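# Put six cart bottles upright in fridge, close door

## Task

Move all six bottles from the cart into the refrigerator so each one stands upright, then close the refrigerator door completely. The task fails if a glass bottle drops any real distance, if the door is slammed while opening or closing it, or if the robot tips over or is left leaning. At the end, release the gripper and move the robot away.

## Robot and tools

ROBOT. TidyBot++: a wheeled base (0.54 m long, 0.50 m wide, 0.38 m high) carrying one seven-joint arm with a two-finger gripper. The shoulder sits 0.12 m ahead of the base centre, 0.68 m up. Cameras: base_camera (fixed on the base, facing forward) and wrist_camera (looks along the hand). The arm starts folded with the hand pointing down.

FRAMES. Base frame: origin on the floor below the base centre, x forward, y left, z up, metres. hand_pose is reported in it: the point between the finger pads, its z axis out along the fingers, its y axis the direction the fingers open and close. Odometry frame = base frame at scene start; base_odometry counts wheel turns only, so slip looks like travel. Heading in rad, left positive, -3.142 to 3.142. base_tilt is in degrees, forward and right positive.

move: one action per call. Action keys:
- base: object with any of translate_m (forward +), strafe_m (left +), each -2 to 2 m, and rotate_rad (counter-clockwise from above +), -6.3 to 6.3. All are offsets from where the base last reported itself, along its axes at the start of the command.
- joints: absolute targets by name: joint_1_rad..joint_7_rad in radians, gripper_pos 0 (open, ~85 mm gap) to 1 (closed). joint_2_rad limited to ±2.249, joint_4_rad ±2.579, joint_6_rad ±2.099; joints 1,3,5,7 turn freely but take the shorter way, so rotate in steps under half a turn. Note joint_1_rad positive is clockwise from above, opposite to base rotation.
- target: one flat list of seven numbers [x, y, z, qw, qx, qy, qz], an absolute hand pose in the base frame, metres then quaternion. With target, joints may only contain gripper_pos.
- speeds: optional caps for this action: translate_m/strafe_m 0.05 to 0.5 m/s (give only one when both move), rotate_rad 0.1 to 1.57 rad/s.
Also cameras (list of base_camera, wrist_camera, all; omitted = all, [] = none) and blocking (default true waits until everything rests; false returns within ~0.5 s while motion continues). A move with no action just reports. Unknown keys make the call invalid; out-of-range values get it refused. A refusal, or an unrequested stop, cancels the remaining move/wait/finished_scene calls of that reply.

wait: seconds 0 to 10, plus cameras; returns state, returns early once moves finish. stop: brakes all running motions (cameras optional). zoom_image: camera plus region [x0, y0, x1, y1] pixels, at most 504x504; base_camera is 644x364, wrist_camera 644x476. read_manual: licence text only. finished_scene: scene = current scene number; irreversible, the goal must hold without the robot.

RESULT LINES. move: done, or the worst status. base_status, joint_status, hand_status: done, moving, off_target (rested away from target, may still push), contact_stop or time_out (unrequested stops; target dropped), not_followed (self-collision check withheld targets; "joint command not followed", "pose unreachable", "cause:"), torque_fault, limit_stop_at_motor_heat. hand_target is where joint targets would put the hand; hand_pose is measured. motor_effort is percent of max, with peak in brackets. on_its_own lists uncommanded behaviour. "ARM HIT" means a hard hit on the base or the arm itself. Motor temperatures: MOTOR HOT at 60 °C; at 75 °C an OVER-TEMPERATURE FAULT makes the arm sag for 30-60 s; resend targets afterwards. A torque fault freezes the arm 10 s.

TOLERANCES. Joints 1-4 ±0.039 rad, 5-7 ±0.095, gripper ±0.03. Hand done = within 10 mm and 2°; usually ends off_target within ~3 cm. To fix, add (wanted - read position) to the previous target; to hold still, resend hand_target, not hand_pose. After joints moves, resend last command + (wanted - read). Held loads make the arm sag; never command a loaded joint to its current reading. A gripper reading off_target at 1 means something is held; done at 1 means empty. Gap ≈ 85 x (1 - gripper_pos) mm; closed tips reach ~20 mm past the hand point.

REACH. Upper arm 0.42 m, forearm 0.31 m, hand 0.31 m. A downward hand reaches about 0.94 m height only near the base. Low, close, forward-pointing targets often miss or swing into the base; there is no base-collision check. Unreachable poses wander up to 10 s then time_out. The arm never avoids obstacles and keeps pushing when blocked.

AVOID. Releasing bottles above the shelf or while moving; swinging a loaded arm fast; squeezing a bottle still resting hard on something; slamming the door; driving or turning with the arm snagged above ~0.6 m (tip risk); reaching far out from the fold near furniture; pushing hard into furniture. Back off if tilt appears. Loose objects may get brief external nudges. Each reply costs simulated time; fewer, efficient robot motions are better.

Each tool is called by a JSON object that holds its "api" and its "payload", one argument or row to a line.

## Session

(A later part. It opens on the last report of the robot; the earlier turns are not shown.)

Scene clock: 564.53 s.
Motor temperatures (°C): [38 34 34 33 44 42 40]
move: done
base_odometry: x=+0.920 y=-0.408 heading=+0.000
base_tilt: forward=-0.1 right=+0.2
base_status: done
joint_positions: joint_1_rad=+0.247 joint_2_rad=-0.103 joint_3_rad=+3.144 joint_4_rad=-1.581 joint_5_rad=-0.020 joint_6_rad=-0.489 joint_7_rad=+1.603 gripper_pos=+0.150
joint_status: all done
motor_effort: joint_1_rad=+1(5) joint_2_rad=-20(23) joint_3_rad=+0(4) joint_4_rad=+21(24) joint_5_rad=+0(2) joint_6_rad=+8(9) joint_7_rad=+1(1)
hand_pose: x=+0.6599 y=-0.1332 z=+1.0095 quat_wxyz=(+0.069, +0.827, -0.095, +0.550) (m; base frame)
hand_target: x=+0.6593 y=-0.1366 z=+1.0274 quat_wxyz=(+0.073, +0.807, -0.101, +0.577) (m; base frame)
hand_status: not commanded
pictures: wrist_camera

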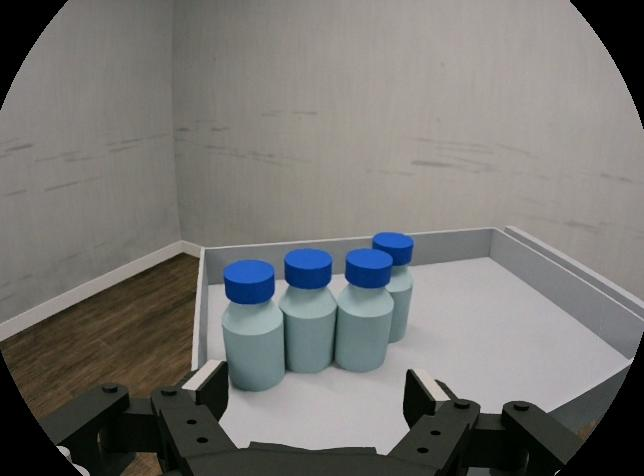

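{"api": "move", "payload": {
  "base": {"translate_m":0.28,"strafe_m":0.375,"rotate_rad":-0.7},
  "joints": {"joint_1_rad":0.0},
  "cameras": ["wrist_camera"]
}}

Scene clock: 599.10 s.
Motor temperatures (°C): [38 34 34 33 44 42 40]
move: done
base_odometry: x=+1.200 y=-0.033 heading=-0.701
base_tilt: forward=-0.1 right=+0.2
base_status: done
joint_positions: joint_1_rad=+0.009 joint_2_rad=-0.105 joint_3_rad=+3.143 joint_4_rad=-1.581 joint_5_rad=-0.020 joint_6_rad=-0.487 joint_7_rad=+1.603 gripper_pos=+0.150
joint_status: all done
motor_effort: joint_1_rad=+1(3) joint_2_rad=-20(22) joint_3_rad=+0(2) joint_4_rad=+22(23) joint_5_rad=+0(1) joint_6_rad=+8(9) joint_7_rad=+1(1)
hand_pose: x=+0.6756 y=-0.0016 z=+1.0108 quat_wxyz=(+0.003, +0.831, +0.004, +0.556) (m; base frame)
hand_target: x=+0.6763 y=+0.0013 z=+1.0274 quat_wxyz=(+0.000, +0.813, +0.000, +0.582) (m; base frame)
hand_status: not commanded
pictures: wrist_camera

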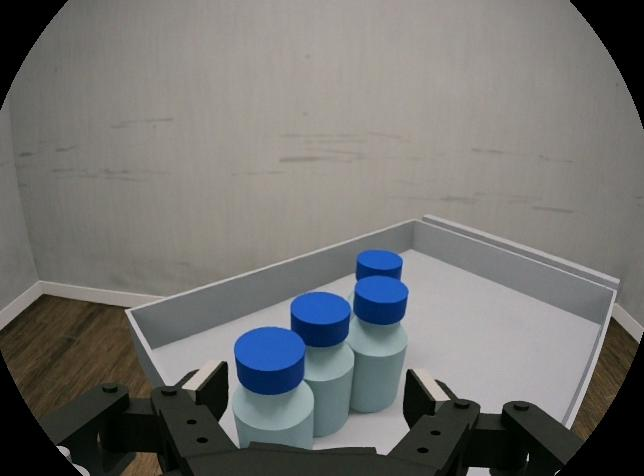

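{"api": "move", "payload": {
  "base": {"strafe_m":0.034},
  "joints": {"joint_2_rad":-0.147,"joint_4_rad":-1.84,"joint_6_rad":-0.23},
  "cameras": []
}}

{"api": "move", "payload": {
  "base": {"translate_m":0.085},
  "speeds": {"translate_m":0.2},
  "cameras": ["wrist_camera"]
}}

Scene clock: 613.97 s.
Motor temperatures (°C): [38 34 34 33 44 42 40]
move: done
base_odometry: x=+1.222 y=-0.007 heading=-0.701
base_tilt: forward=-0.1 right=+0.2
base_status: done
joint_positions: joint_1_rad=+0.001 joint_2_rad=-0.120 joint_3_rad=+3.140 joint_4_rad=-1.821 joint_5_rad=-0.020 joint_6_rad=-0.301 joint_7_rad=+1.603 gripper_pos=+0.150
joint_status: all done
motor_effort: joint_1_rad=+1(3) joint_2_rad=-19(21) joint_3_rad=+0(3) joint_4_rad=+22(24) joint_5_rad=+0(1) joint_6_rad=+8(10) joint_7_rad=+0(1)
hand_pose: x=+0.6632 y=+0.0040 z=+0.9287 quat_wxyz=(+0.001, +0.842, +0.008, +0.540) (m; base frame)
hand_target: x=+0.6616 y=+0.0013 z=+0.9523 quat_wxyz=(+0.000, +0.820, +0.000, +0.572) (m; base frame)
hand_status: not commanded
pictures: none
No camera images: "cameras" was empty.

Scene clock: 615.07 s.
Motor temperatures (°C): [38 34 34 33 44 42 40]
move: done
base_odometry: x=+1.287 y=-0.061 heading=-0.701
base_tilt: forward=-0.1 right=+0.2
base_status: done
joint_positions: joint_1_rad=+0.001 joint_2_rad=-0.133 joint_3_rad=+3.140 joint_4_rad=-1.822 joint_5_rad=-0.020 joint_6_rad=-0.297 joint_7_rad=+1.603 gripper_pos=+0.150
joint_status: not commanded
motor_effort: joint_1_rad=+1(1) joint_2_rad=-19(22) joint_3_rad=+0(1) joint_4_rad=+22(23) joint_5_rad=+0(1) joint_6_rad=+8(8) joint_7_rad=+1(1)
hand_pose: x=+0.6603 y=+0.0040 z=+0.9364 quat_wxyz=(+0.001, +0.838, +0.008, +0.546) (m; base frame)
hand_target: x=+0.6616 y=+0.0013 z=+0.9523 quat_wxyz=(+0.000, +0.820, +0.000, +0.572) (m; base frame)
hand_status: not commanded
pictures: wrist_camera

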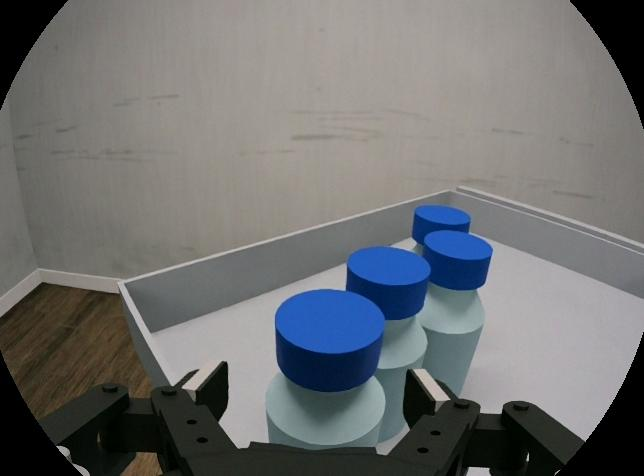

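{"api": "move", "payload": {
  "base": {"translate_m":0.028,"strafe_m":-0.007},
  "joints": {"joint_4_rad":-1.805,"gripper_pos":0.2},
  "cameras": ["wrist_camera"]
}}

Scene clock: 620.13 s.
Motor temperatures (°C): [38 34 34 33 44 42 40]
move: done
base_odometry: x=+1.305 y=-0.085 heading=-0.701
base_tilt: forward=-0.1 right=+0.2
base_status: done
joint_positions: joint_1_rad=+0.001 joint_2_rad=-0.136 joint_3_rad=+3.140 joint_4_rad=-1.801 joint_5_rad=-0.020 joint_6_rad=-0.292 joint_7_rad=+1.603 gripper_pos=+0.200
joint_status: all done
motor_effort: joint_1_rad=+1(2) joint_2_rad=-19(24) joint_3_rad=+0(2) joint_4_rad=+22(24) joint_5_rad=+0(1) joint_6_rad=+8(9) joint_7_rad=+0(1)
hand_pose: x=+0.6633 y=+0.0039 z=+0.9519 quat_wxyz=(+0.001, +0.830, +0.008, +0.558) (m; base frame)
hand_target: x=+0.6663 y=+0.0013 z=+0.9736 quat_wxyz=(+0.000, +0.810, +0.000, +0.587) (m; base frame)
hand_status: not commanded
pictures: wrist_camera

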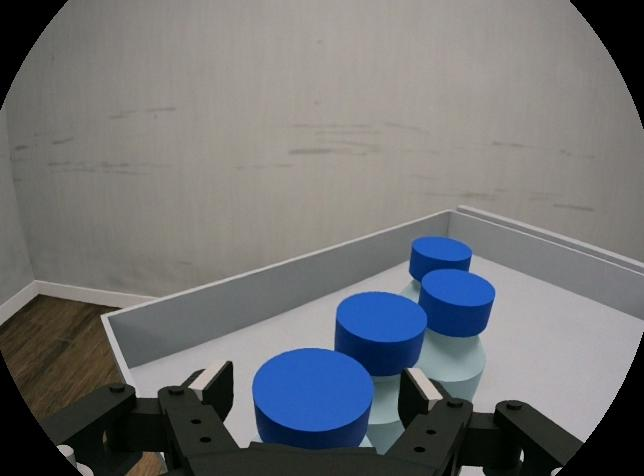

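{"api": "move", "payload": {
  "base": {"translate_m":0.009,"strafe_m":0.002},
  "joints": {"joint_4_rad":-1.84},
  "cameras": ["wrist_camera"]
}}

{"api": "move", "payload": {
  "joints": {"gripper_pos":0.65},
  "cameras": ["wrist_camera"]
}}

Scene clock: 624.23 s.
Motor temperatures (°C): [38 34 34 33 44 42 40]
move: done
base_odometry: x=+1.313 y=-0.089 heading=-0.701
base_tilt: forward=-0.1 right=+0.2
base_status: done
joint_positions: joint_1_rad=+0.001 joint_2_rad=-0.138 joint_3_rad=+3.140 joint_4_rad=-1.824 joint_5_rad=-0.020 joint_6_rad=-0.291 joint_7_rad=+1.603 gripper_pos=+0.200
joint_status: all done
motor_effort: joint_1_rad=+1(2) joint_2_rad=-19(22) joint_3_rad=+1(2) joint_4_rad=+22(23) joint_5_rad=+1(1) joint_6_rad=+8(8) joint_7_rad=+0(1)
hand_pose: x=+0.6594 y=+0.0039 z=+0.9392 quat_wxyz=(+0.001, +0.835, +0.008, +0.550) (m; base frame)
hand_target: x=+0.6616 y=+0.0013 z=+0.9523 quat_wxyz=(+0.000, +0.820, +0.000, +0.572) (m; base frame)
hand_status: not commanded
pictures: wrist_camera

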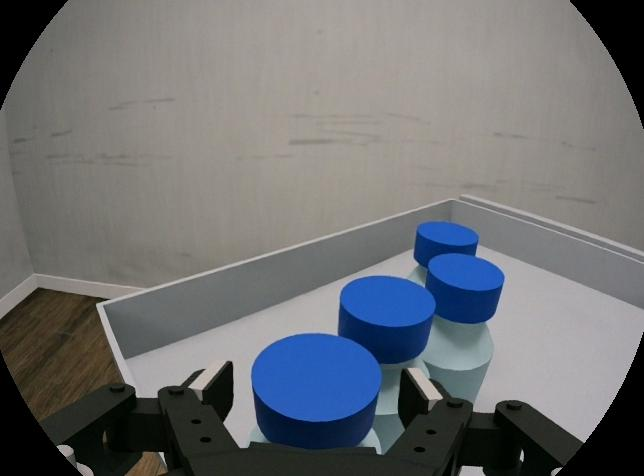

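Scene clock: 625.03 s.
Motor temperatures (°C): [38 34 34 33 44 42 40]
move: off_target
base_odometry: x=+1.313 y=-0.089 heading=-0.701
base_tilt: forward=-0.1 right=+0.2
base_status: not commanded
joint_positions: joint_1_rad=+0.001 joint_2_rad=-0.138 joint_3_rad=+3.140 joint_4_rad=-1.824 joint_5_rad=-0.020 joint_6_rad=-0.290 joint_7_rad=+1.603 gripper_pos=+0.453
joint_status: gripper_pos off_target (ended at +0.453, target +0.650)
motor_effort: joint_1_rad=+1(1) joint_2_rad=-19(19) joint_3_rad=+1(1) joint_4_rad=+21(22) joint_5_rad=+0(1) joint_6_rad=+8(8) joint_7_rad=+0(1)
hand_pose: x=+0.6595 y=+0.0039 z=+0.9396 quat_wxyz=(+0.001, +0.835, +0.008, +0.550) (m; base frame)
hand_target: x=+0.6616 y=+0.0013 z=+0.9523 quat_wxyz=(+0.000, +0.820, +0.000, +0.572) (m; base frame)
hand_status: not commanded
pictures: wrist_camera

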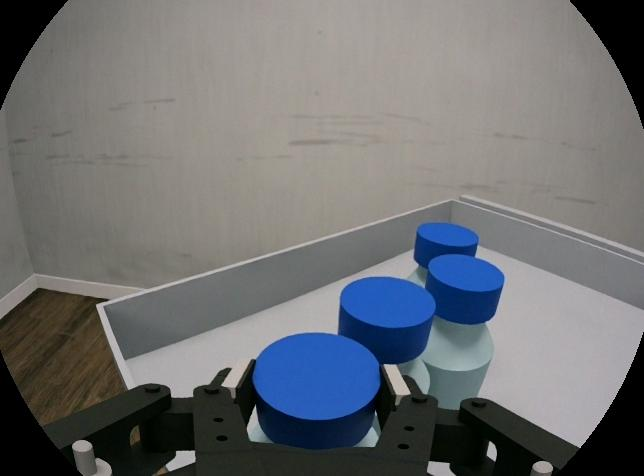

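{"api": "move", "payload": {
  "joints": {"joint_2_rad": -0.12, "joint_4_rad": -1.7, "joint_6_rad": -0.42},
  "cameras": []
}}

{"api": "move", "payload": {
  "joints": {"joint_2_rad": -0.098, "joint_4_rad": -1.2, "joint_6_rad": -0.83},
  "cameras": ["wrist_camera"]
}}

Scene clock: 658.20 s.
Motor temperatures (°C): [38 34 34 33 44 42 40]
move: done
base_odometry: x=+1.313 y=-0.089 heading=-0.701
base_tilt: forward=-0.1 right=+0.2
base_status: not commanded
joint_positions: joint_1_rad=+0.001 joint_2_rad=-0.115 joint_3_rad=+3.140 joint_4_rad=-1.735 joint_5_rad=-0.020 joint_6_rad=-0.402 joint_7_rad=+1.603 gripper_pos=+0.453
joint_status: all done
motor_effort: joint_1_rad=+2(2) joint_2_rad=-24(24) joint_3_rad=+1(2) joint_4_rad=+27(29) joint_5_rad=+0(2) joint_6_rad=+12(13) joint_7_rad=+1(1)
hand_pose: x=+0.6647 y=+0.0046 z=+0.9484 quat_wxyz=(+0.000, +0.847, +0.009, +0.531) (m; base frame)
hand_target: x=+0.6660 y=+0.0013 z=+0.9671 quat_wxyz=(+0.000, +0.841, +0.000, +0.540) (m; base frame)
hand_status: not commanded
pictures: none
No camera images: "cameras" was empty.

Scene clock: 660.17 s.
Motor temperatures (°C): [38 34 34 33 44 42 40]
move: done
base_odometry: x=+1.313 y=-0.089 heading=-0.701
base_tilt: forward=-0.1 right=+0.2
base_status: not commanded
joint_positions: joint_1_rad=+0.001 joint_2_rad=-0.096 joint_3_rad=+3.140 joint_4_rad=-1.229 joint_5_rad=-0.020 joint_6_rad=-0.797 joint_7_rad=+1.603 gripper_pos=+0.453
joint_status: all done
motor_effort: joint_1_rad=+1(2) joint_2_rad=-24(26) joint_3_rad=+0(2) joint_4_rad=+26(30) joint_5_rad=+0(1) joint_6_rad=+12(14) joint_7_rad=+0(1)
hand_pose: x=+0.6549 y=+0.0066 z=+1.1245 quat_wxyz=(-0.001, +0.822, +0.012, +0.569) (m; base frame)
hand_target: x=+0.6495 y=+0.0013 z=+1.1325 quat_wxyz=(+0.000, +0.823, +0.000, +0.569) (m; base frame)
hand_status: not commanded
pictures: wrist_camera

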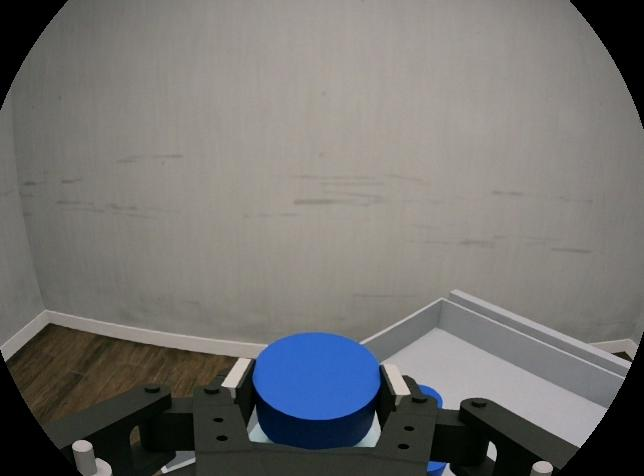

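{"api": "move", "payload": {
  "base": {"translate_m": -0.7},
  "speeds": {"translate_m": 0.4},
  "cameras": []
}}

{"api": "move", "payload": {
  "base": {"rotate_rad": 1.443, "strafe_m": 0.121, "translate_m": 0.0},
  "speeds": {"rotate_rad": 0.8},
  "cameras": ["wrist_camera"]
}}

Scene clock: 669.80 s.
Motor temperatures (°C): [38 34 34 33 44 41 40]
move: done
base_odometry: x=+0.778 y=+0.362 heading=-0.701
base_tilt: forward=-0.1 right=+0.2
base_status: done
joint_positions: joint_1_rad=+0.001 joint_2_rad=-0.074 joint_3_rad=+3.140 joint_4_rad=-1.226 joint_5_rad=-0.020 joint_6_rad=-0.805 joint_7_rad=+1.603 gripper_pos=+0.453
joint_status: not commanded
motor_effort: joint_1_rad=+1(3) joint_2_rad=-25(30) joint_3_rad=+0(2) joint_4_rad=+26(27) joint_5_rad=+0(2) joint_6_rad=+11(13) joint_7_rad=+1(1)
hand_pose: x=+0.6635 y=+0.0066 z=+1.1120 quat_wxyz=(-0.001, +0.830, +0.012, +0.558) (m; base frame)
hand_target: x=+0.6495 y=+0.0013 z=+1.1325 quat_wxyz=(+0.000, +0.823, +0.000, +0.569) (m; base frame)
hand_status: not commanded
pictures: none
No camera images: "cameras" was empty.

Scene clock: 672.57 s.
Motor temperatures (°C): [38 34 34 33 44 41 40]
move: done
base_odometry: x=+0.856 y=+0.455 heading=+0.742
base_tilt: forward=-0.1 right=+0.2
base_status: done
joint_positions: joint_1_rad=-0.002 joint_2_rad=-0.074 joint_3_rad=+3.140 joint_4_rad=-1.226 joint_5_rad=-0.015 joint_6_rad=-0.805 joint_7_rad=+1.603 gripper_pos=+0.453
joint_status: not commanded
motor_effort: joint_1_rad=+1(4) joint_2_rad=-25(27) joint_3_rad=+0(5) joint_4_rad=+25(26) joint_5_rad=+0(3) joint_6_rad=+12(12) joint_7_rad=+1(1)
hand_pose: x=+0.6635 y=+0.0071 z=+1.1119 quat_wxyz=(+0.001, +0.830, +0.014, +0.558) (m; base frame)
hand_target: x=+0.6495 y=+0.0013 z=+1.1325 quat_wxyz=(+0.000, +0.823, +0.000, +0.569) (m; base frame)
hand_status: not commanded
pictures: wrist_camera

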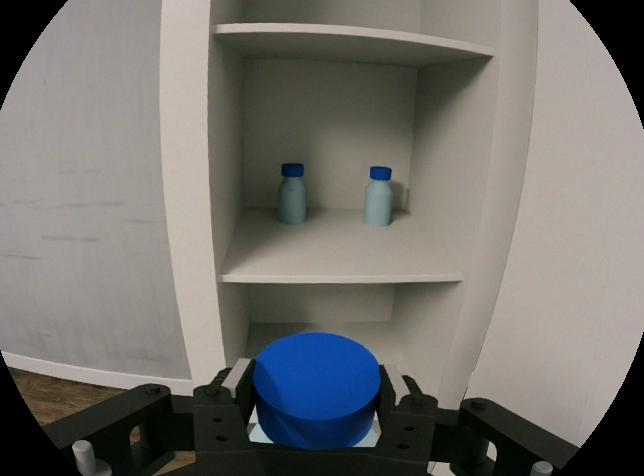

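{"api": "move", "payload": {
  "base": {"translate_m": 0.3, "strafe_m": 0.012},
  "joints": {"joint_2_rad": -0.12},
  "speeds": {"translate_m": 0.25},
  "cameras": ["wrist_camera"]
}}

Scene clock: 682.50 s.
Motor temperatures (°C): [38 34 34 33 44 41 40]
move: done
base_odometry: x=+1.069 y=+0.666 heading=+0.743
base_tilt: forward=-0.1 right=+0.2
base_status: done
joint_positions: joint_1_rad=-0.002 joint_2_rad=-0.090 joint_3_rad=+3.140 joint_4_rad=-1.222 joint_5_rad=-0.015 joint_6_rad=-0.807 joint_7_rad=+1.603 gripper_pos=+0.453
joint_status: all done
motor_effort: joint_1_rad=+1(1) joint_2_rad=-24(29) joint_3_rad=+0(1) joint_4_rad=+25(27) joint_5_rad=+0(1) joint_6_rad=+12(13) joint_7_rad=+0(1)
hand_pose: x=+0.6561 y=+0.0071 z=+1.1221 quat_wxyz=(+0.001, +0.825, +0.014, +0.566) (m; base frame)
hand_target: x=+0.6394 y=+0.0013 z=+1.1441 quat_wxyz=(+0.000, +0.816, +0.000, +0.578) (m; base frame)
hand_status: not commanded
pictures: wrist_camera

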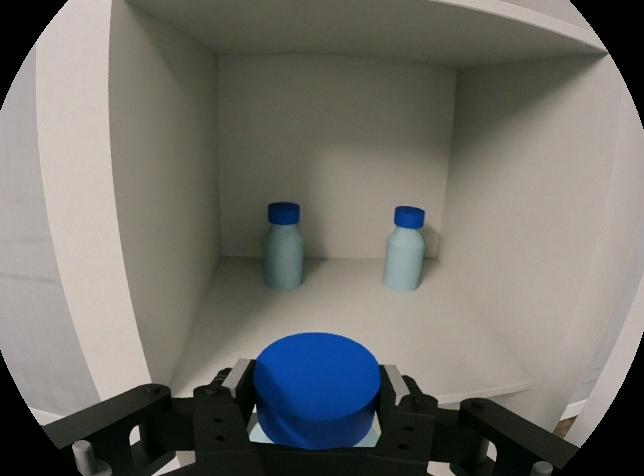

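{"api": "move", "payload": {
  "base": {"translate_m": 0.42, "strafe_m": -0.035},
  "speeds": {"translate_m": 0.25},
  "cameras": ["wrist_camera"]
}}

Scene clock: 689.83 s.
Motor temperatures (°C): [38 34 34 33 44 41 40]
move: done
base_odometry: x=+1.401 y=+0.925 heading=+0.743
base_tilt: forward=-0.1 right=+0.2
base_status: done
joint_positions: joint_1_rad=-0.002 joint_2_rad=-0.091 joint_3_rad=+3.140 joint_4_rad=-1.222 joint_5_rad=-0.015 joint_6_rad=-0.808 joint_7_rad=+1.603 gripper_pos=+0.453
joint_status: not commanded
motor_effort: joint_1_rad=+1(2) joint_2_rad=-24(28) joint_3_rad=+0(1) joint_4_rad=+25(27) joint_5_rad=+0(1) joint_6_rad=+12(13) joint_7_rad=+0(1)
hand_pose: x=+0.6558 y=+0.0071 z=+1.1223 quat_wxyz=(+0.001, +0.825, +0.014, +0.566) (m; base frame)
hand_target: x=+0.6394 y=+0.0013 z=+1.1441 quat_wxyz=(+0.000, +0.816, +0.000, +0.578) (m; base frame)
hand_status: not commanded
pictures: wrist_camera

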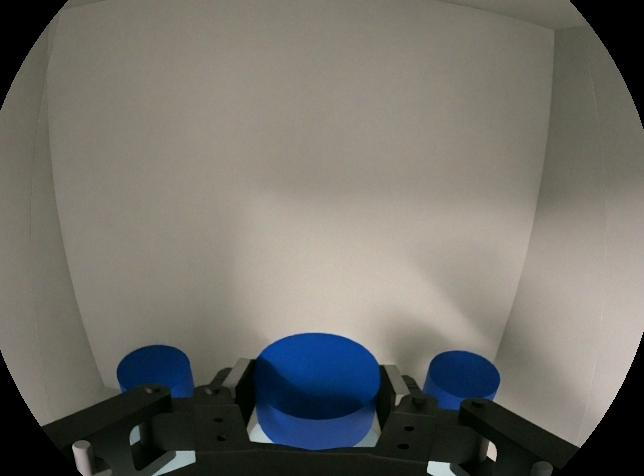

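{"api": "move", "payload": {
  "joints": {"joint_4_rad": -1.37, "joint_6_rad": -0.67},
  "cameras": []
}}

{"api": "move", "payload": {
  "joints": {"joint_4_rad": -1.40, "joint_6_rad": -0.645},
  "cameras": []
}}

{"api": "move", "payload": {
  "joints": {"joint_4_rad": -1.43, "joint_6_rad": -0.62},
  "cameras": ["wrist_camera"]
}}

Scene clock: 696.87 s.
Motor temperatures (°C): [38 34 34 33 44 41 40]
move: done
base_odometry: x=+1.401 y=+0.925 heading=+0.743
base_tilt: forward=-0.1 right=+0.2
base_status: not commanded
joint_positions: joint_1_rad=-0.002 joint_2_rad=-0.092 joint_3_rad=+3.140 joint_4_rad=-1.362 joint_5_rad=-0.015 joint_6_rad=-0.750 joint_7_rad=+1.603 gripper_pos=+0.453
joint_status: all done
motor_effort: joint_1_rad=+1(1) joint_2_rad=-21(26) joint_3_rad=+0(1) joint_4_rad=+24(28) joint_5_rad=+1(1) joint_6_rad=+10(13) joint_7_rad=+1(1)
hand_pose: x=+0.6610 y=+0.0069 z=+1.0589 quat_wxyz=(+0.001, +0.847, +0.014, +0.532) (m; base frame)
hand_target: x=+0.6595 y=+0.0013 z=+1.0921 quat_wxyz=(+0.000, +0.819, +0.000, +0.573) (m; base frame)
hand_status: not commanded
pictures: none
No camera images: "cameras" was empty.

Scene clock: 697.50 s.
Motor temperatures (°C): [38 34 34 33 44 41 40]
move: done
base_odometry: x=+1.401 y=+0.925 heading=+0.743
base_tilt: forward=-0.1 right=+0.2
base_status: not commanded
joint_positions: joint_1_rad=-0.002 joint_2_rad=-0.096 joint_3_rad=+3.140 joint_4_rad=-1.383 joint_5_rad=-0.015 joint_6_rad=-0.717 joint_7_rad=+1.603 gripper_pos=+0.453
joint_status: all done
motor_effort: joint_1_rad=+1(1) joint_2_rad=-20(21) joint_3_rad=+1(1) joint_4_rad=+23(23) joint_5_rad=+0(1) joint_6_rad=+9(10) joint_7_rad=+1(1)
hand_pose: x=+0.6628 y=+0.0068 z=+1.0582 quat_wxyz=(+0.001, +0.842, +0.014, +0.539) (m; base frame)
hand_target: x=+0.6618 y=+0.0013 z=+1.0817 quat_wxyz=(+0.000, +0.821, +0.000, +0.571) (m; base frame)
hand_status: not commanded
pictures: none
No camera images: "cameras" was empty.

Scene clock: 698.13 s.
Motor temperatures (°C): [38 34 34 33 44 41 40]
move: done
base_odometry: x=+1.401 y=+0.925 heading=+0.743
base_tilt: forward=-0.1 right=+0.2
base_status: not commanded
joint_positions: joint_1_rad=-0.002 joint_2_rad=-0.103 joint_3_rad=+3.140 joint_4_rad=-1.406 joint_5_rad=-0.015 joint_6_rad=-0.685 joint_7_rad=+1.603 gripper_pos=+0.453
joint_status: all done
motor_effort: joint_1_rad=+1(1) joint_2_rad=-18(20) joint_3_rad=+1(1) joint_4_rad=+21(22) joint_5_rad=+0(1) joint_6_rad=+8(10) joint_7_rad=+1(1)
hand_pose: x=+0.6635 y=+0.0067 z=+1.0574 quat_wxyz=(+0.001, +0.838, +0.013, +0.545) (m; base frame)
hand_target: x=+0.6638 y=+0.0013 z=+1.0712 quat_wxyz=(+0.000, +0.822, +0.000, +0.569) (m; base frame)
hand_status: not commanded
pictures: wrist_camera

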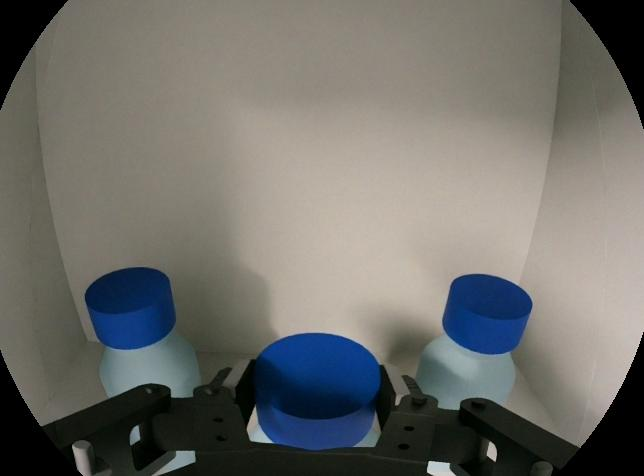

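{"api": "move", "payload": {
  "joints": {"gripper_pos": 0.4},
  "cameras": []
}}

{"api": "move", "payload": {
  "joints": {"gripper_pos": 0.22},
  "cameras": ["wrist_camera"]
}}

Scene clock: 701.83 s.
Motor temperatures (°C): [38 34 34 33 44 41 40]
move: done
base_odometry: x=+1.401 y=+0.925 heading=+0.743
base_tilt: forward=-0.1 right=+0.2
base_status: not commanded
joint_positions: joint_1_rad=-0.002 joint_2_rad=-0.103 joint_3_rad=+3.140 joint_4_rad=-1.408 joint_5_rad=-0.015 joint_6_rad=-0.685 joint_7_rad=+1.603 gripper_pos=+0.400
joint_status: all done
motor_effort: joint_1_rad=+0(1) joint_2_rad=-20(21) joint_3_rad=-1(2) joint_4_rad=+22(23) joint_5_rad=-1(1) joint_6_rad=+8(9) joint_7_rad=+1(1)
hand_pose: x=+0.6635 y=+0.0067 z=+1.0563 quat_wxyz=(+0.001, +0.839, +0.013, +0.545) (m; base frame)
hand_target: x=+0.6638 y=+0.0013 z=+1.0712 quat_wxyz=(+0.000, +0.822, +0.000, +0.569) (m; base frame)
hand_status: not commanded
pictures: none
No camera images: "cameras" was empty.

Scene clock: 702.43 s.
Motor temperatures (°C): [38 34 34 33 44 41 40]
move: done
base_odometry: x=+1.401 y=+0.925 heading=+0.743
base_tilt: forward=-0.1 right=+0.2
base_status: not commanded
joint_positions: joint_1_rad=-0.002 joint_2_rad=-0.103 joint_3_rad=+3.140 joint_4_rad=-1.408 joint_5_rad=-0.015 joint_6_rad=-0.685 joint_7_rad=+1.603 gripper_pos=+0.220
joint_status: all done
motor_effort: joint_1_rad=+1(1) joint_2_rad=-19(20) joint_3_rad=+0(1) joint_4_rad=+21(22) joint_5_rad=+0(1) joint_6_rad=+8(8) joint_7_rad=+1(1)
hand_pose: x=+0.6635 y=+0.0067 z=+1.0562 quat_wxyz=(+0.001, +0.839, +0.013, +0.545) (m; base frame)
hand_target: x=+0.6638 y=+0.0013 z=+1.0712 quat_wxyz=(+0.000, +0.822, +0.000, +0.569) (m; base frame)
hand_status: not commanded
pictures: wrist_camera

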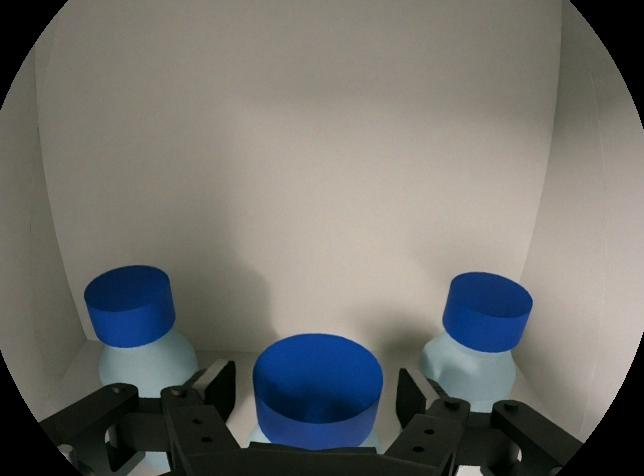

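{"api": "move", "payload": {
  "base": {"translate_m": -0.8},
  "cameras": []
}}

{"api": "move", "payload": {
  "base": {"rotate_rad": -1.443},
  "joints": {"joint_1_rad": 0.4, "joint_2_rad": -0.12, "joint_3_rad": 3.1416, "joint_4_rad": -1.6, "joint_5_rad": 0.0, "joint_6_rad": -0.42, "joint_7_rad": 1.571, "gripper_pos": 0.15},
  "cameras": ["wrist_camera"]
}}

Scene clock: 742.93 s.
Motor temperatures (°C): [37 34 34 33 44 41 40]
move: done
base_odometry: x=+0.812 y=+0.383 heading=+0.744
base_tilt: forward=-0.1 right=+0.2
base_status: done
joint_positions: joint_1_rad=-0.002 joint_2_rad=-0.115 joint_3_rad=+3.140 joint_4_rad=-1.410 joint_5_rad=-0.015 joint_6_rad=-0.684 joint_7_rad=+1.603 gripper_pos=+0.220
joint_status: not commanded
motor_effort: joint_1_rad=+1(2) joint_2_rad=-19(25) joint_3_rad=+0(2) joint_4_rad=+22(22) joint_5_rad=-1(1) joint_6_rad=+8(9) joint_7_rad=+0(1)
hand_pose: x=+0.6588 y=+0.0067 z=+1.0622 quat_wxyz=(+0.001, +0.835, +0.013, +0.549) (m; base frame)
hand_target: x=+0.6638 y=+0.0013 z=+1.0712 quat_wxyz=(+0.000, +0.822, +0.000, +0.569) (m; base frame)
hand_status: not commanded
pictures: none
No camera images: "cameras" was empty.

Scene clock: 745.13 s.
Motor temperatures (°C): [37 34 34 33 44 41 40]
move: done
base_odometry: x=+0.812 y=+0.383 heading=-0.699
base_tilt: forward=-0.1 right=+0.2
base_status: done
joint_positions: joint_1_rad=+0.397 joint_2_rad=-0.115 joint_3_rad=+3.144 joint_4_rad=-1.577 joint_5_rad=-0.015 joint_6_rad=-0.490 joint_7_rad=+1.603 gripper_pos=+0.150
joint_status: all done
motor_effort: joint_1_rad=+1(4) joint_2_rad=-19(24) joint_3_rad=+0(3) joint_4_rad=+22(23) joint_5_rad=+0(2) joint_6_rad=+8(9) joint_7_rad=+0(2)
hand_pose: x=+0.6299 y=-0.2118 z=+1.0185 quat_wxyz=(+0.114, +0.814, -0.154, +0.549) (m; base frame)
hand_target: x=+0.6328 y=-0.2158 z=+1.0274 quat_wxyz=(+0.116, +0.797, -0.162, +0.570) (m; base frame)
hand_status: not commanded
pictures: wrist_camera

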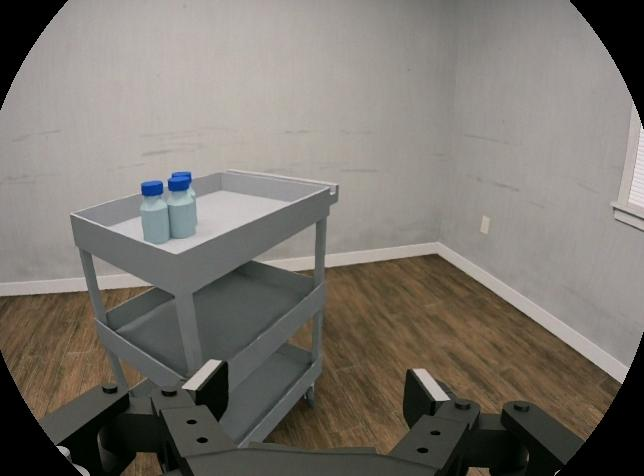

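{"api": "move", "payload": {
  "base": {"translate_m": 0.515, "strafe_m": 0.237},
  "speeds": {"translate_m": 0.4},
  "cameras": ["wrist_camera"]
}}

Scene clock: 750.20 s.
Motor temperatures (°C): [37 34 34 33 44 41 40]
move: done
base_odometry: x=+1.359 y=+0.233 heading=-0.700
base_tilt: forward=-0.1 right=+0.2
base_status: done
joint_positions: joint_1_rad=+0.397 joint_2_rad=-0.116 joint_3_rad=+3.144 joint_4_rad=-1.578 joint_5_rad=-0.015 joint_6_rad=-0.487 joint_7_rad=+1.603 gripper_pos=+0.150
joint_status: not commanded
motor_effort: joint_1_rad=+1(2) joint_2_rad=-19(22) joint_3_rad=+0(2) joint_4_rad=+22(23) joint_5_rad=+0(1) joint_6_rad=+8(9) joint_7_rad=+1(1)
hand_pose: x=+0.6301 y=-0.2119 z=+1.0186 quat_wxyz=(+0.114, +0.813, -0.154, +0.550) (m; base frame)
hand_target: x=+0.6328 y=-0.2158 z=+1.0274 quat_wxyz=(+0.116, +0.797, -0.162, +0.570) (m; base frame)
hand_status: not commanded
pictures: wrist_camera

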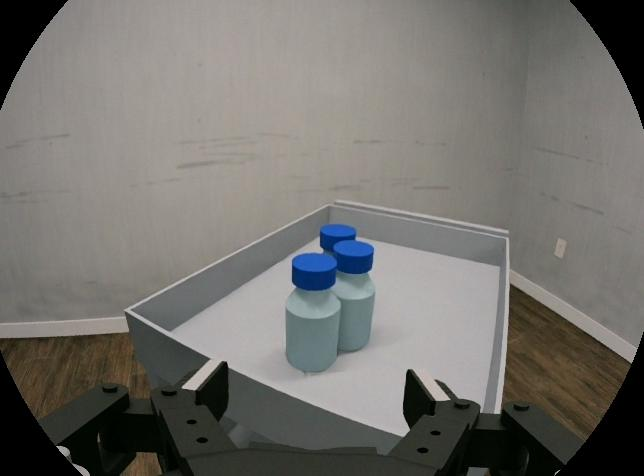

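{"api": "move", "payload": {
  "base": {"translate_m": 0.166, "strafe_m": -0.07},
  "joints": {"joint_2_rad": -0.147, "joint_4_rad": -1.84, "joint_6_rad": -0.23, "gripper_pos": 0.2},
  "speeds": {"translate_m": 0.25},
  "cameras": ["wrist_camera"]
}}

Scene clock: 763.03 s.
Motor temperatures (°C): [37 34 34 33 44 41 40]
move: done
base_odometry: x=+1.441 y=+0.073 heading=-0.699
base_tilt: forward=-0.1 right=+0.2
base_status: done
joint_positions: joint_1_rad=+0.397 joint_2_rad=-0.126 joint_3_rad=+3.144 joint_4_rad=-1.820 joint_5_rad=-0.015 joint_6_rad=-0.301 joint_7_rad=+1.603 gripper_pos=+0.200
joint_status: all done
motor_effort: joint_1_rad=+1(1) joint_2_rad=-19(24) joint_3_rad=+0(1) joint_4_rad=+22(24) joint_5_rad=+0(1) joint_6_rad=+8(10) joint_7_rad=+0(1)
hand_pose: x=+0.6202 y=-0.2086 z=+0.9327 quat_wxyz=(+0.111, +0.825, -0.158, +0.531) (m; base frame)
hand_target: x=+0.6193 y=-0.2100 z=+0.9523 quat_wxyz=(+0.114, +0.804, -0.163, +0.561) (m; base frame)
hand_status: not commanded
pictures: wrist_camera

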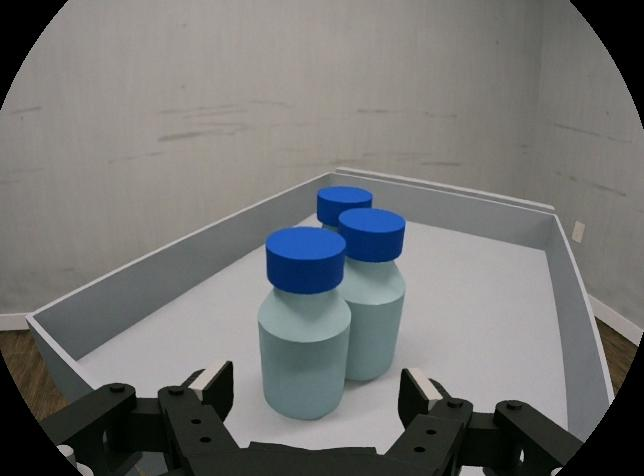

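{"api": "move", "payload": {
  "base": {"translate_m": 0.076, "strafe_m": -0.026},
  "speeds": {"translate_m": 0.1},
  "cameras": ["wrist_camera"]
}}

Scene clock: 770.13 s.
Motor temperatures (°C): [37 34 34 33 44 41 40]
move: done
base_odometry: x=+1.483 y=+0.004 heading=-0.700
base_tilt: forward=-0.1 right=+0.2
base_status: done
joint_positions: joint_1_rad=+0.397 joint_2_rad=-0.134 joint_3_rad=+3.144 joint_4_rad=-1.820 joint_5_rad=-0.015 joint_6_rad=-0.297 joint_7_rad=+1.603 gripper_pos=+0.200
joint_status: not commanded
motor_effort: joint_1_rad=+1(1) joint_2_rad=-19(22) joint_3_rad=+0(1) joint_4_rad=+22(23) joint_5_rad=+0(1) joint_6_rad=+8(9) joint_7_rad=+0(1)
hand_pose: x=+0.6187 y=-0.2079 z=+0.9377 quat_wxyz=(+0.112, +0.822, -0.157, +0.536) (m; base frame)
hand_target: x=+0.6193 y=-0.2100 z=+0.9523 quat_wxyz=(+0.114, +0.804, -0.163, +0.561) (m; base frame)
hand_status: not commanded
pictures: wrist_camera

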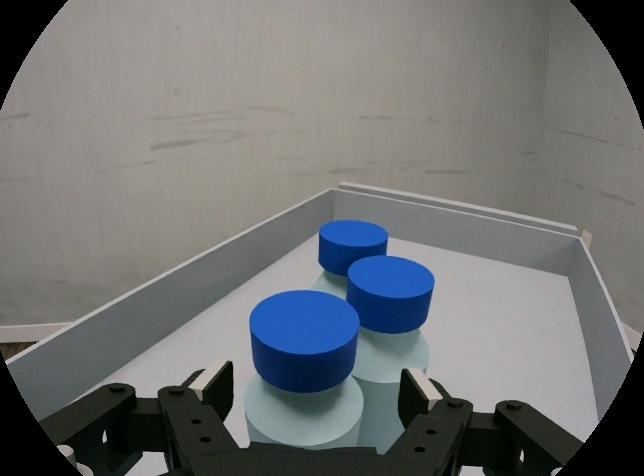

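{"api": "move", "payload": {
  "base": {"translate_m": 0.033, "strafe_m": -0.005},
  "speeds": {"translate_m": 0.08},
  "cameras": ["wrist_camera"]
}}

Scene clock: 776.87 s.
Motor temperatures (°C): [37 34 34 33 44 41 40]
move: done
base_odometry: x=+1.505 y=-0.022 heading=-0.700
base_tilt: forward=-0.1 right=+0.2
base_status: done
joint_positions: joint_1_rad=+0.397 joint_2_rad=-0.137 joint_3_rad=+3.144 joint_4_rad=-1.821 joint_5_rad=-0.015 joint_6_rad=-0.297 joint_7_rad=+1.603 gripper_pos=+0.200
joint_status: not commanded
motor_effort: joint_1_rad=+1(1) joint_2_rad=-19(23) joint_3_rad=+0(1) joint_4_rad=+22(23) joint_5_rad=+0(1) joint_6_rad=+8(8) joint_7_rad=+1(1)
hand_pose: x=+0.6180 y=-0.2077 z=+0.9393 quat_wxyz=(+0.112, +0.821, -0.157, +0.537) (m; base frame)
hand_target: x=+0.6193 y=-0.2100 z=+0.9523 quat_wxyz=(+0.114, +0.804, -0.163, +0.561) (m; base frame)
hand_status: not commanded
pictures: wrist_camera

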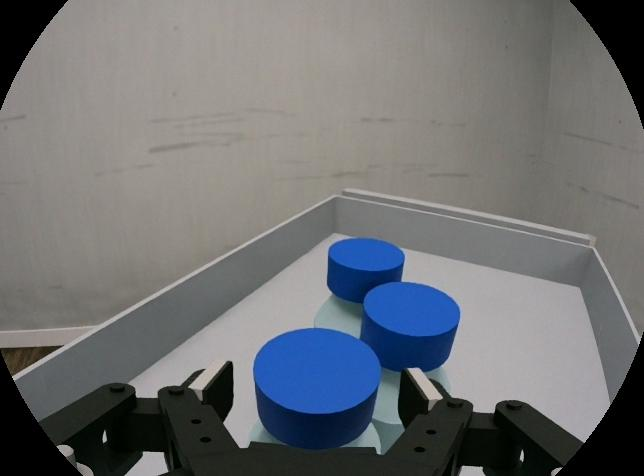

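{"api": "move", "payload": {
  "joints": {"gripper_pos": 0.65},
  "cameras": ["wrist_camera"]
}}

{"api": "move", "payload": {
  "joints": {"joint_2_rad": -0.12, "joint_4_rad": -1.7, "joint_6_rad": -0.42},
  "cameras": []
}}

{"api": "move", "payload": {
  "joints": {"joint_2_rad": -0.12, "joint_4_rad": -1.2, "joint_6_rad": -0.83},
  "cameras": ["wrist_camera"]
}}

Scene clock: 782.57 s.
Motor temperatures (°C): [37 34 34 33 44 41 40]
move: off_target
base_odometry: x=+1.505 y=-0.022 heading=-0.700
base_tilt: forward=-0.1 right=+0.2
base_status: not commanded
joint_positions: joint_1_rad=+0.397 joint_2_rad=-0.138 joint_3_rad=+3.144 joint_4_rad=-1.821 joint_5_rad=-0.015 joint_6_rad=-0.295 joint_7_rad=+1.603 gripper_pos=+0.468
joint_status: gripper_pos off_target (ended at +0.468, target +0.650)
motor_effort: joint_1_rad=+1(2) joint_2_rad=-18(19) joint_3_rad=+1(1) joint_4_rad=+22(23) joint_5_rad=+0(1) joint_6_rad=+8(9) joint_7_rad=+1(1)
hand_pose: x=+0.6180 y=-0.2076 z=+0.9399 quat_wxyz=(+0.112, +0.821, -0.157, +0.538) (m; base frame)
hand_target: x=+0.6193 y=-0.2100 z=+0.9523 quat_wxyz=(+0.114, +0.804, -0.163, +0.561) (m; base frame)
hand_status: not commanded
pictures: wrist_camera

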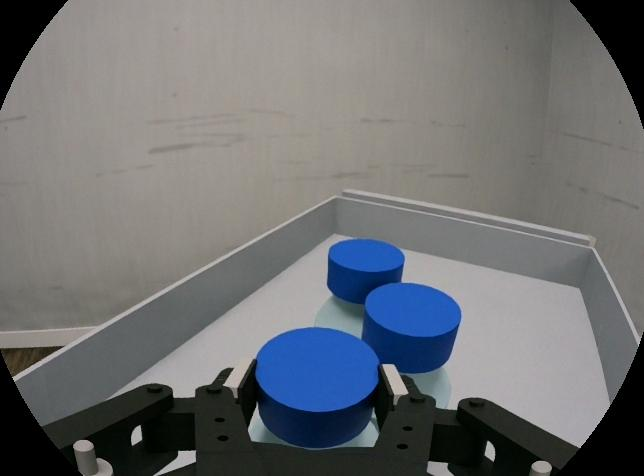

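Scene clock: 783.60 s.
Motor temperatures (°C): [37 34 34 33 44 41 40]
move: done
base_odometry: x=+1.505 y=-0.022 heading=-0.700
base_tilt: forward=-0.1 right=+0.2
base_status: not commanded
joint_positions: joint_1_rad=+0.397 joint_2_rad=-0.113 joint_3_rad=+3.144 joint_4_rad=-1.734 joint_5_rad=-0.015 joint_6_rad=-0.401 joint_7_rad=+1.603 gripper_pos=+0.468
joint_status: all done
motor_effort: joint_1_rad=+2(2) joint_2_rad=-25(25) joint_3_rad=+1(1) joint_4_rad=+27(28) joint_5_rad=+1(1) joint_6_rad=+12(12) joint_7_rad=+1(1)
hand_pose: x=+0.6238 y=-0.2096 z=+0.9481 quat_wxyz=(+0.108, +0.833, -0.159, +0.520) (m; base frame)
hand_target: x=+0.6234 y=-0.2118 z=+0.9671 quat_wxyz=(+0.107, +0.825, -0.167, +0.529) (m; base frame)
hand_status: not commanded
pictures: none
No camera images: "cameras" was empty.

Scene clock: 785.60 s.
Motor temperatures (°C): [37 34 34 33 44 41 40]
move: done
base_odometry: x=+1.505 y=-0.022 heading=-0.700
base_tilt: forward=-0.1 right=+0.2
base_status: not commanded
joint_positions: joint_1_rad=+0.397 joint_2_rad=-0.111 joint_3_rad=+3.144 joint_4_rad=-1.230 joint_5_rad=-0.015 joint_6_rad=-0.799 joint_7_rad=+1.603 gripper_pos=+0.468
joint_status: all done
motor_effort: joint_1_rad=+1(2) joint_2_rad=-23(26) joint_3_rad=+0(1) joint_4_rad=+26(29) joint_5_rad=+0(1) joint_6_rad=+12(14) joint_7_rad=+0(1)
hand_pose: x=+0.6082 y=-0.2014 z=+1.1315 quat_wxyz=(+0.116, +0.805, -0.150, +0.563) (m; base frame)
hand_target: x=+0.5989 y=-0.2014 z=+1.1441 quat_wxyz=(+0.115, +0.800, -0.162, +0.566) (m; base frame)
hand_status: not commanded
pictures: wrist_camera

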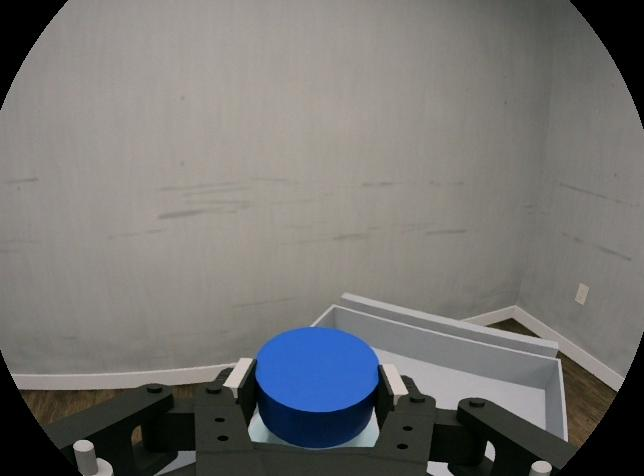

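{"api": "move", "payload": {
  "base": {"translate_m": -0.792, "strafe_m": -0.138},
  "speeds": {"translate_m": 0.4},
  "cameras": []
}}

{"api": "move", "payload": {
  "base": {"rotate_rad": 1.443, "strafe_m": 0.084, "translate_m": -0.01},
  "joints": {"joint_1_rad": -0.22},
  "speeds": {"rotate_rad": 0.8},
  "cameras": ["wrist_camera"]
}}

Scene clock: 796.50 s.
Motor temperatures (°C): [37 34 34 33 44 41 40]
move: done
base_odometry: x=+0.810 y=+0.383 heading=-0.700
base_tilt: forward=-0.1 right=+0.2
base_status: done
joint_positions: joint_1_rad=+0.397 joint_2_rad=-0.100 joint_3_rad=+3.143 joint_4_rad=-1.229 joint_5_rad=-0.015 joint_6_rad=-0.804 joint_7_rad=+1.603 gripper_pos=+0.468
joint_status: not commanded
motor_effort: joint_1_rad=+1(3) joint_2_rad=-23(28) joint_3_rad=+0(2) joint_4_rad=+26(26) joint_5_rad=+1(1) joint_6_rad=+12(13) joint_7_rad=+0(1)
hand_pose: x=+0.6119 y=-0.2029 z=+1.1246 quat_wxyz=(+0.115, +0.809, -0.151, +0.557) (m; base frame)
hand_target: x=+0.5989 y=-0.2014 z=+1.1441 quat_wxyz=(+0.115, +0.800, -0.162, +0.566) (m; base frame)
hand_status: not commanded
pictures: none
No camera images: "cameras" was empty.

Scene clock: 799.17 s.
Motor temperatures (°C): [37 34 34 33 44 41 40]
move: done
base_odometry: x=+0.856 y=+0.454 heading=+0.743
base_tilt: forward=-0.1 right=+0.2
base_status: done
joint_positions: joint_1_rad=-0.216 joint_2_rad=-0.097 joint_3_rad=+3.143 joint_4_rad=-1.229 joint_5_rad=-0.012 joint_6_rad=-0.805 joint_7_rad=+1.603 gripper_pos=+0.468
joint_status: all done
motor_effort: joint_1_rad=+1(5) joint_2_rad=-24(27) joint_3_rad=+0(6) joint_4_rad=+26(26) joint_5_rad=+0(3) joint_6_rad=+12(12) joint_7_rad=+1(1)
hand_pose: x=+0.6405 y=+0.1177 z=+1.1227 quat_wxyz=(-0.057, +0.818, +0.101, +0.564) (m; base frame)
hand_target: x=+0.6266 y=+0.1149 z=+1.1441 quat_wxyz=(-0.063, +0.811, +0.090, +0.574) (m; base frame)
hand_status: not commanded
pictures: wrist_camera

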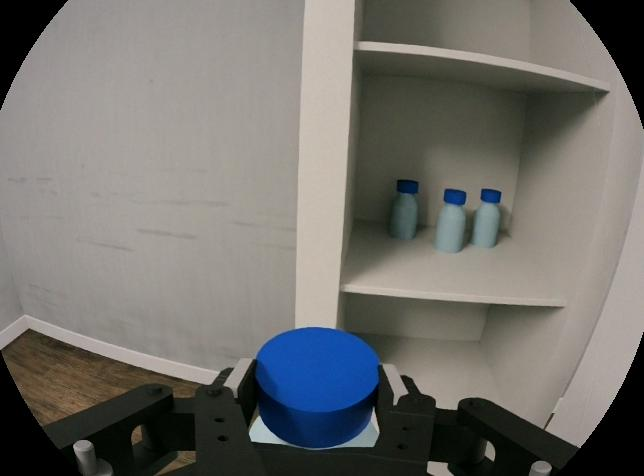

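{"api": "move", "payload": {
  "base": {"translate_m": 0.3, "strafe_m": 0.008},
  "speeds": {"translate_m": 0.25},
  "cameras": ["wrist_camera"]
}}

{"api": "move", "payload": {
  "base": {"translate_m": 0.365},
  "speeds": {"translate_m": 0.25},
  "cameras": ["wrist_camera"]
}}

Scene clock: 806.87 s.
Motor temperatures (°C): [37 34 34 33 44 41 40]
move: done
base_odometry: x=+1.072 y=+0.663 heading=+0.744
base_tilt: forward=-0.1 right=+0.2
base_status: done
joint_positions: joint_1_rad=-0.216 joint_2_rad=-0.090 joint_3_rad=+3.143 joint_4_rad=-1.228 joint_5_rad=-0.012 joint_6_rad=-0.807 joint_7_rad=+1.603 gripper_pos=+0.468
joint_status: not commanded
motor_effort: joint_1_rad=+1(2) joint_2_rad=-25(29) joint_3_rad=+0(1) joint_4_rad=+26(27) joint_5_rad=+0(1) joint_6_rad=+12(13) joint_7_rad=+0(1)
hand_pose: x=+0.6431 y=+0.1183 z=+1.1193 quat_wxyz=(-0.057, +0.820, +0.101, +0.561) (m; base frame)
hand_target: x=+0.6266 y=+0.1149 z=+1.1441 quat_wxyz=(-0.063, +0.811, +0.090, +0.574) (m; base frame)
hand_status: not commanded
pictures: wrist_camera

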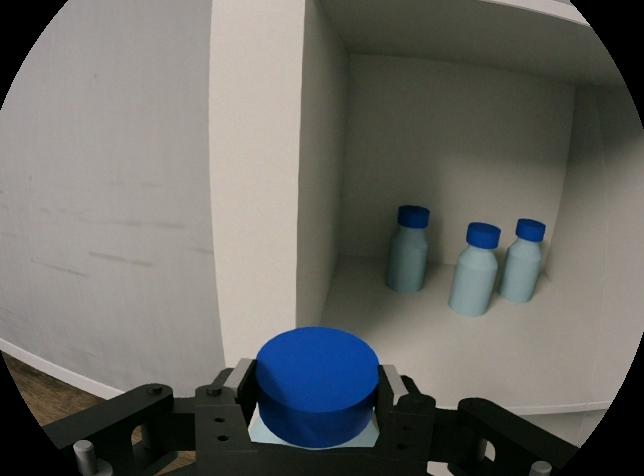

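Scene clock: 809.07 s.
Motor temperatures (°C): [37 34 34 33 44 41 40]
move: done
base_odometry: x=+1.340 y=+0.910 heading=+0.744
base_tilt: forward=-0.1 right=+0.2
base_status: done
joint_positions: joint_1_rad=-0.216 joint_2_rad=-0.090 joint_3_rad=+3.143 joint_4_rad=-1.227 joint_5_rad=-0.012 joint_6_rad=-0.808 joint_7_rad=+1.603 gripper_pos=+0.468
joint_status: not commanded
motor_effort: joint_1_rad=+1(2) joint_2_rad=-25(29) joint_3_rad=+0(1) joint_4_rad=+26(27) joint_5_rad=+0(1) joint_6_rad=+12(13) joint_7_rad=+0(1)
hand_pose: x=+0.6432 y=+0.1183 z=+1.1192 quat_wxyz=(-0.057, +0.820, +0.101, +0.560) (m; base frame)
hand_target: x=+0.6266 y=+0.1149 z=+1.1441 quat_wxyz=(-0.063, +0.811, +0.090, +0.574) (m; base frame)
hand_status: not commanded
pictures: wrist_camera

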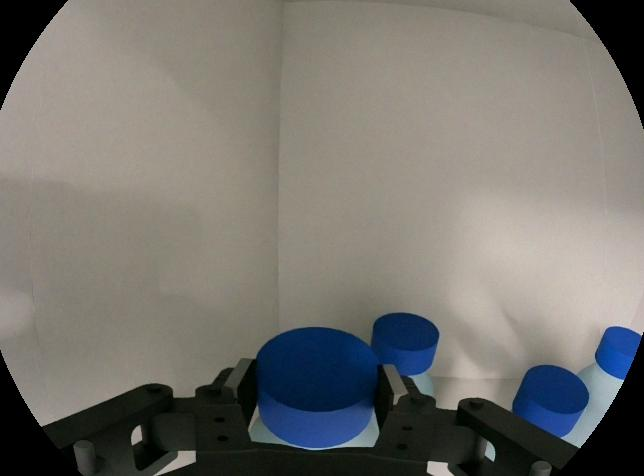

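{"api": "move", "payload": {
  "base": {"strafe_m": -0.03},
  "joints": {"joint_4_rad": -1.37, "joint_6_rad": -0.67},
  "speeds": {"strafe_m": 0.1},
  "cameras": ["wrist_camera"]
}}

Scene clock: 816.67 s.
Motor temperatures (°C): [37 34 34 33 44 41 40]
move: done
base_odometry: x=+1.361 y=+0.888 heading=+0.744
base_tilt: forward=-0.1 right=+0.2
base_status: done
joint_positions: joint_1_rad=-0.216 joint_2_rad=-0.092 joint_3_rad=+3.143 joint_4_rad=-1.362 joint_5_rad=-0.012 joint_6_rad=-0.750 joint_7_rad=+1.603 gripper_pos=+0.468
joint_status: all done
motor_effort: joint_1_rad=+1(3) joint_2_rad=-22(28) joint_3_rad=+0(3) joint_4_rad=+24(28) joint_5_rad=+0(1) joint_6_rad=+10(13) joint_7_rad=+0(1)
hand_pose: x=+0.6479 y=+0.1189 z=+1.0587 quat_wxyz=(-0.054, +0.841, +0.103, +0.529) (m; base frame)
hand_target: x=+0.6461 y=+0.1193 z=+1.0921 quat_wxyz=(-0.063, +0.814, +0.090, +0.570) (m; base frame)
hand_status: not commanded
pictures: wrist_camera

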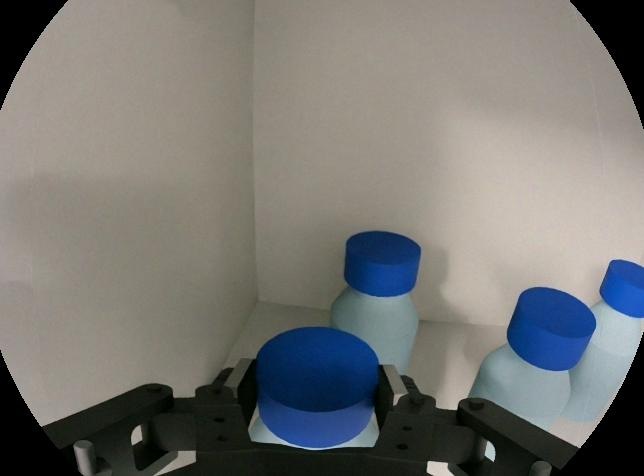

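{"api": "move", "payload": {
  "joints": {"joint_4_rad": -1.40, "joint_6_rad": -0.645},
  "cameras": []
}}

{"api": "move", "payload": {
  "joints": {"joint_4_rad": -1.43, "joint_6_rad": -0.62},
  "cameras": []
}}

{"api": "move", "payload": {
  "joints": {"gripper_pos": 0.4},
  "cameras": []
}}

{"api": "move", "payload": {
  "joints": {"gripper_pos": 0.22},
  "cameras": ["wrist_camera"]
}}

Scene clock: 823.30 s.
Motor temperatures (°C): [37 34 34 33 44 41 40]
move: done
base_odometry: x=+1.361 y=+0.888 heading=+0.744
base_tilt: forward=-0.1 right=+0.2
base_status: not commanded
joint_positions: joint_1_rad=-0.216 joint_2_rad=-0.097 joint_3_rad=+3.143 joint_4_rad=-1.384 joint_5_rad=-0.012 joint_6_rad=-0.717 joint_7_rad=+1.603 gripper_pos=+0.468
joint_status: all done
motor_effort: joint_1_rad=+1(1) joint_2_rad=-20(22) joint_3_rad=+0(1) joint_4_rad=+23(24) joint_5_rad=+1(1) joint_6_rad=+9(10) joint_7_rad=+1(1)
hand_pose: x=+0.6496 y=+0.1192 z=+1.0579 quat_wxyz=(-0.054, +0.836, +0.102, +0.536) (m; base frame)
hand_target: x=+0.6484 y=+0.1198 z=+1.0817 quat_wxyz=(-0.063, +0.816, +0.090, +0.568) (m; base frame)
hand_status: not commanded
pictures: none
No camera images: "cameras" was empty.

Scene clock: 823.93 s.
Motor temperatures (°C): [37 34 34 33 44 41 40]
move: done
base_odometry: x=+1.361 y=+0.888 heading=+0.744
base_tilt: forward=-0.1 right=+0.2
base_status: not commanded
joint_positions: joint_1_rad=-0.216 joint_2_rad=-0.102 joint_3_rad=+3.143 joint_4_rad=-1.406 joint_5_rad=-0.012 joint_6_rad=-0.685 joint_7_rad=+1.603 gripper_pos=+0.468
joint_status: all done
motor_effort: joint_1_rad=+1(1) joint_2_rad=-18(20) joint_3_rad=+1(1) joint_4_rad=+21(23) joint_5_rad=+1(1) joint_6_rad=+8(9) joint_7_rad=+1(1)
hand_pose: x=+0.6505 y=+0.1193 z=+1.0570 quat_wxyz=(-0.055, +0.832, +0.101, +0.542) (m; base frame)
hand_target: x=+0.6504 y=+0.1202 z=+1.0712 quat_wxyz=(-0.062, +0.817, +0.090, +0.566) (m; base frame)
hand_status: not commanded
pictures: none
No camera images: "cameras" was empty.

Scene clock: 824.60 s.
Motor temperatures (°C): [37 34 34 33 44 41 40]
move: done
base_odometry: x=+1.361 y=+0.888 heading=+0.744
base_tilt: forward=-0.1 right=+0.2
base_status: not commanded
joint_positions: joint_1_rad=-0.216 joint_2_rad=-0.102 joint_3_rad=+3.143 joint_4_rad=-1.408 joint_5_rad=-0.012 joint_6_rad=-0.684 joint_7_rad=+1.603 gripper_pos=+0.400
joint_status: all done
motor_effort: joint_1_rad=+0(2) joint_2_rad=-20(21) joint_3_rad=-1(1) joint_4_rad=+21(22) joint_5_rad=-1(2) joint_6_rad=+8(9) joint_7_rad=+1(1)
hand_pose: x=+0.6505 y=+0.1193 z=+1.0564 quat_wxyz=(-0.055, +0.832, +0.101, +0.542) (m; base frame)
hand_target: x=+0.6504 y=+0.1202 z=+1.0712 quat_wxyz=(-0.062, +0.817, +0.090, +0.566) (m; base frame)
hand_status: not commanded
pictures: none
No camera images: "cameras" was empty.

Scene clock: 825.20 s.
Motor temperatures (°C): [37 34 34 33 44 41 40]
move: done
base_odometry: x=+1.361 y=+0.888 heading=+0.744
base_tilt: forward=-0.1 right=+0.2
base_status: not commanded
joint_positions: joint_1_rad=-0.216 joint_2_rad=-0.102 joint_3_rad=+3.143 joint_4_rad=-1.408 joint_5_rad=-0.012 joint_6_rad=-0.684 joint_7_rad=+1.603 gripper_pos=+0.220
joint_status: all done
motor_effort: joint_1_rad=+1(1) joint_2_rad=-20(20) joint_3_rad=+0(1) joint_4_rad=+21(22) joint_5_rad=+0(0) joint_6_rad=+8(8) joint_7_rad=+1(1)
hand_pose: x=+0.6505 y=+0.1193 z=+1.0564 quat_wxyz=(-0.055, +0.832, +0.101, +0.542) (m; base frame)
hand_target: x=+0.6504 y=+0.1202 z=+1.0712 quat_wxyz=(-0.062, +0.817, +0.090, +0.566) (m; base frame)
hand_status: not commanded
pictures: wrist_camera

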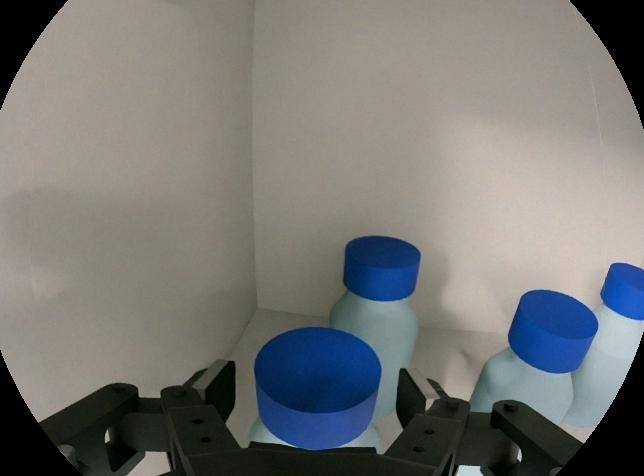

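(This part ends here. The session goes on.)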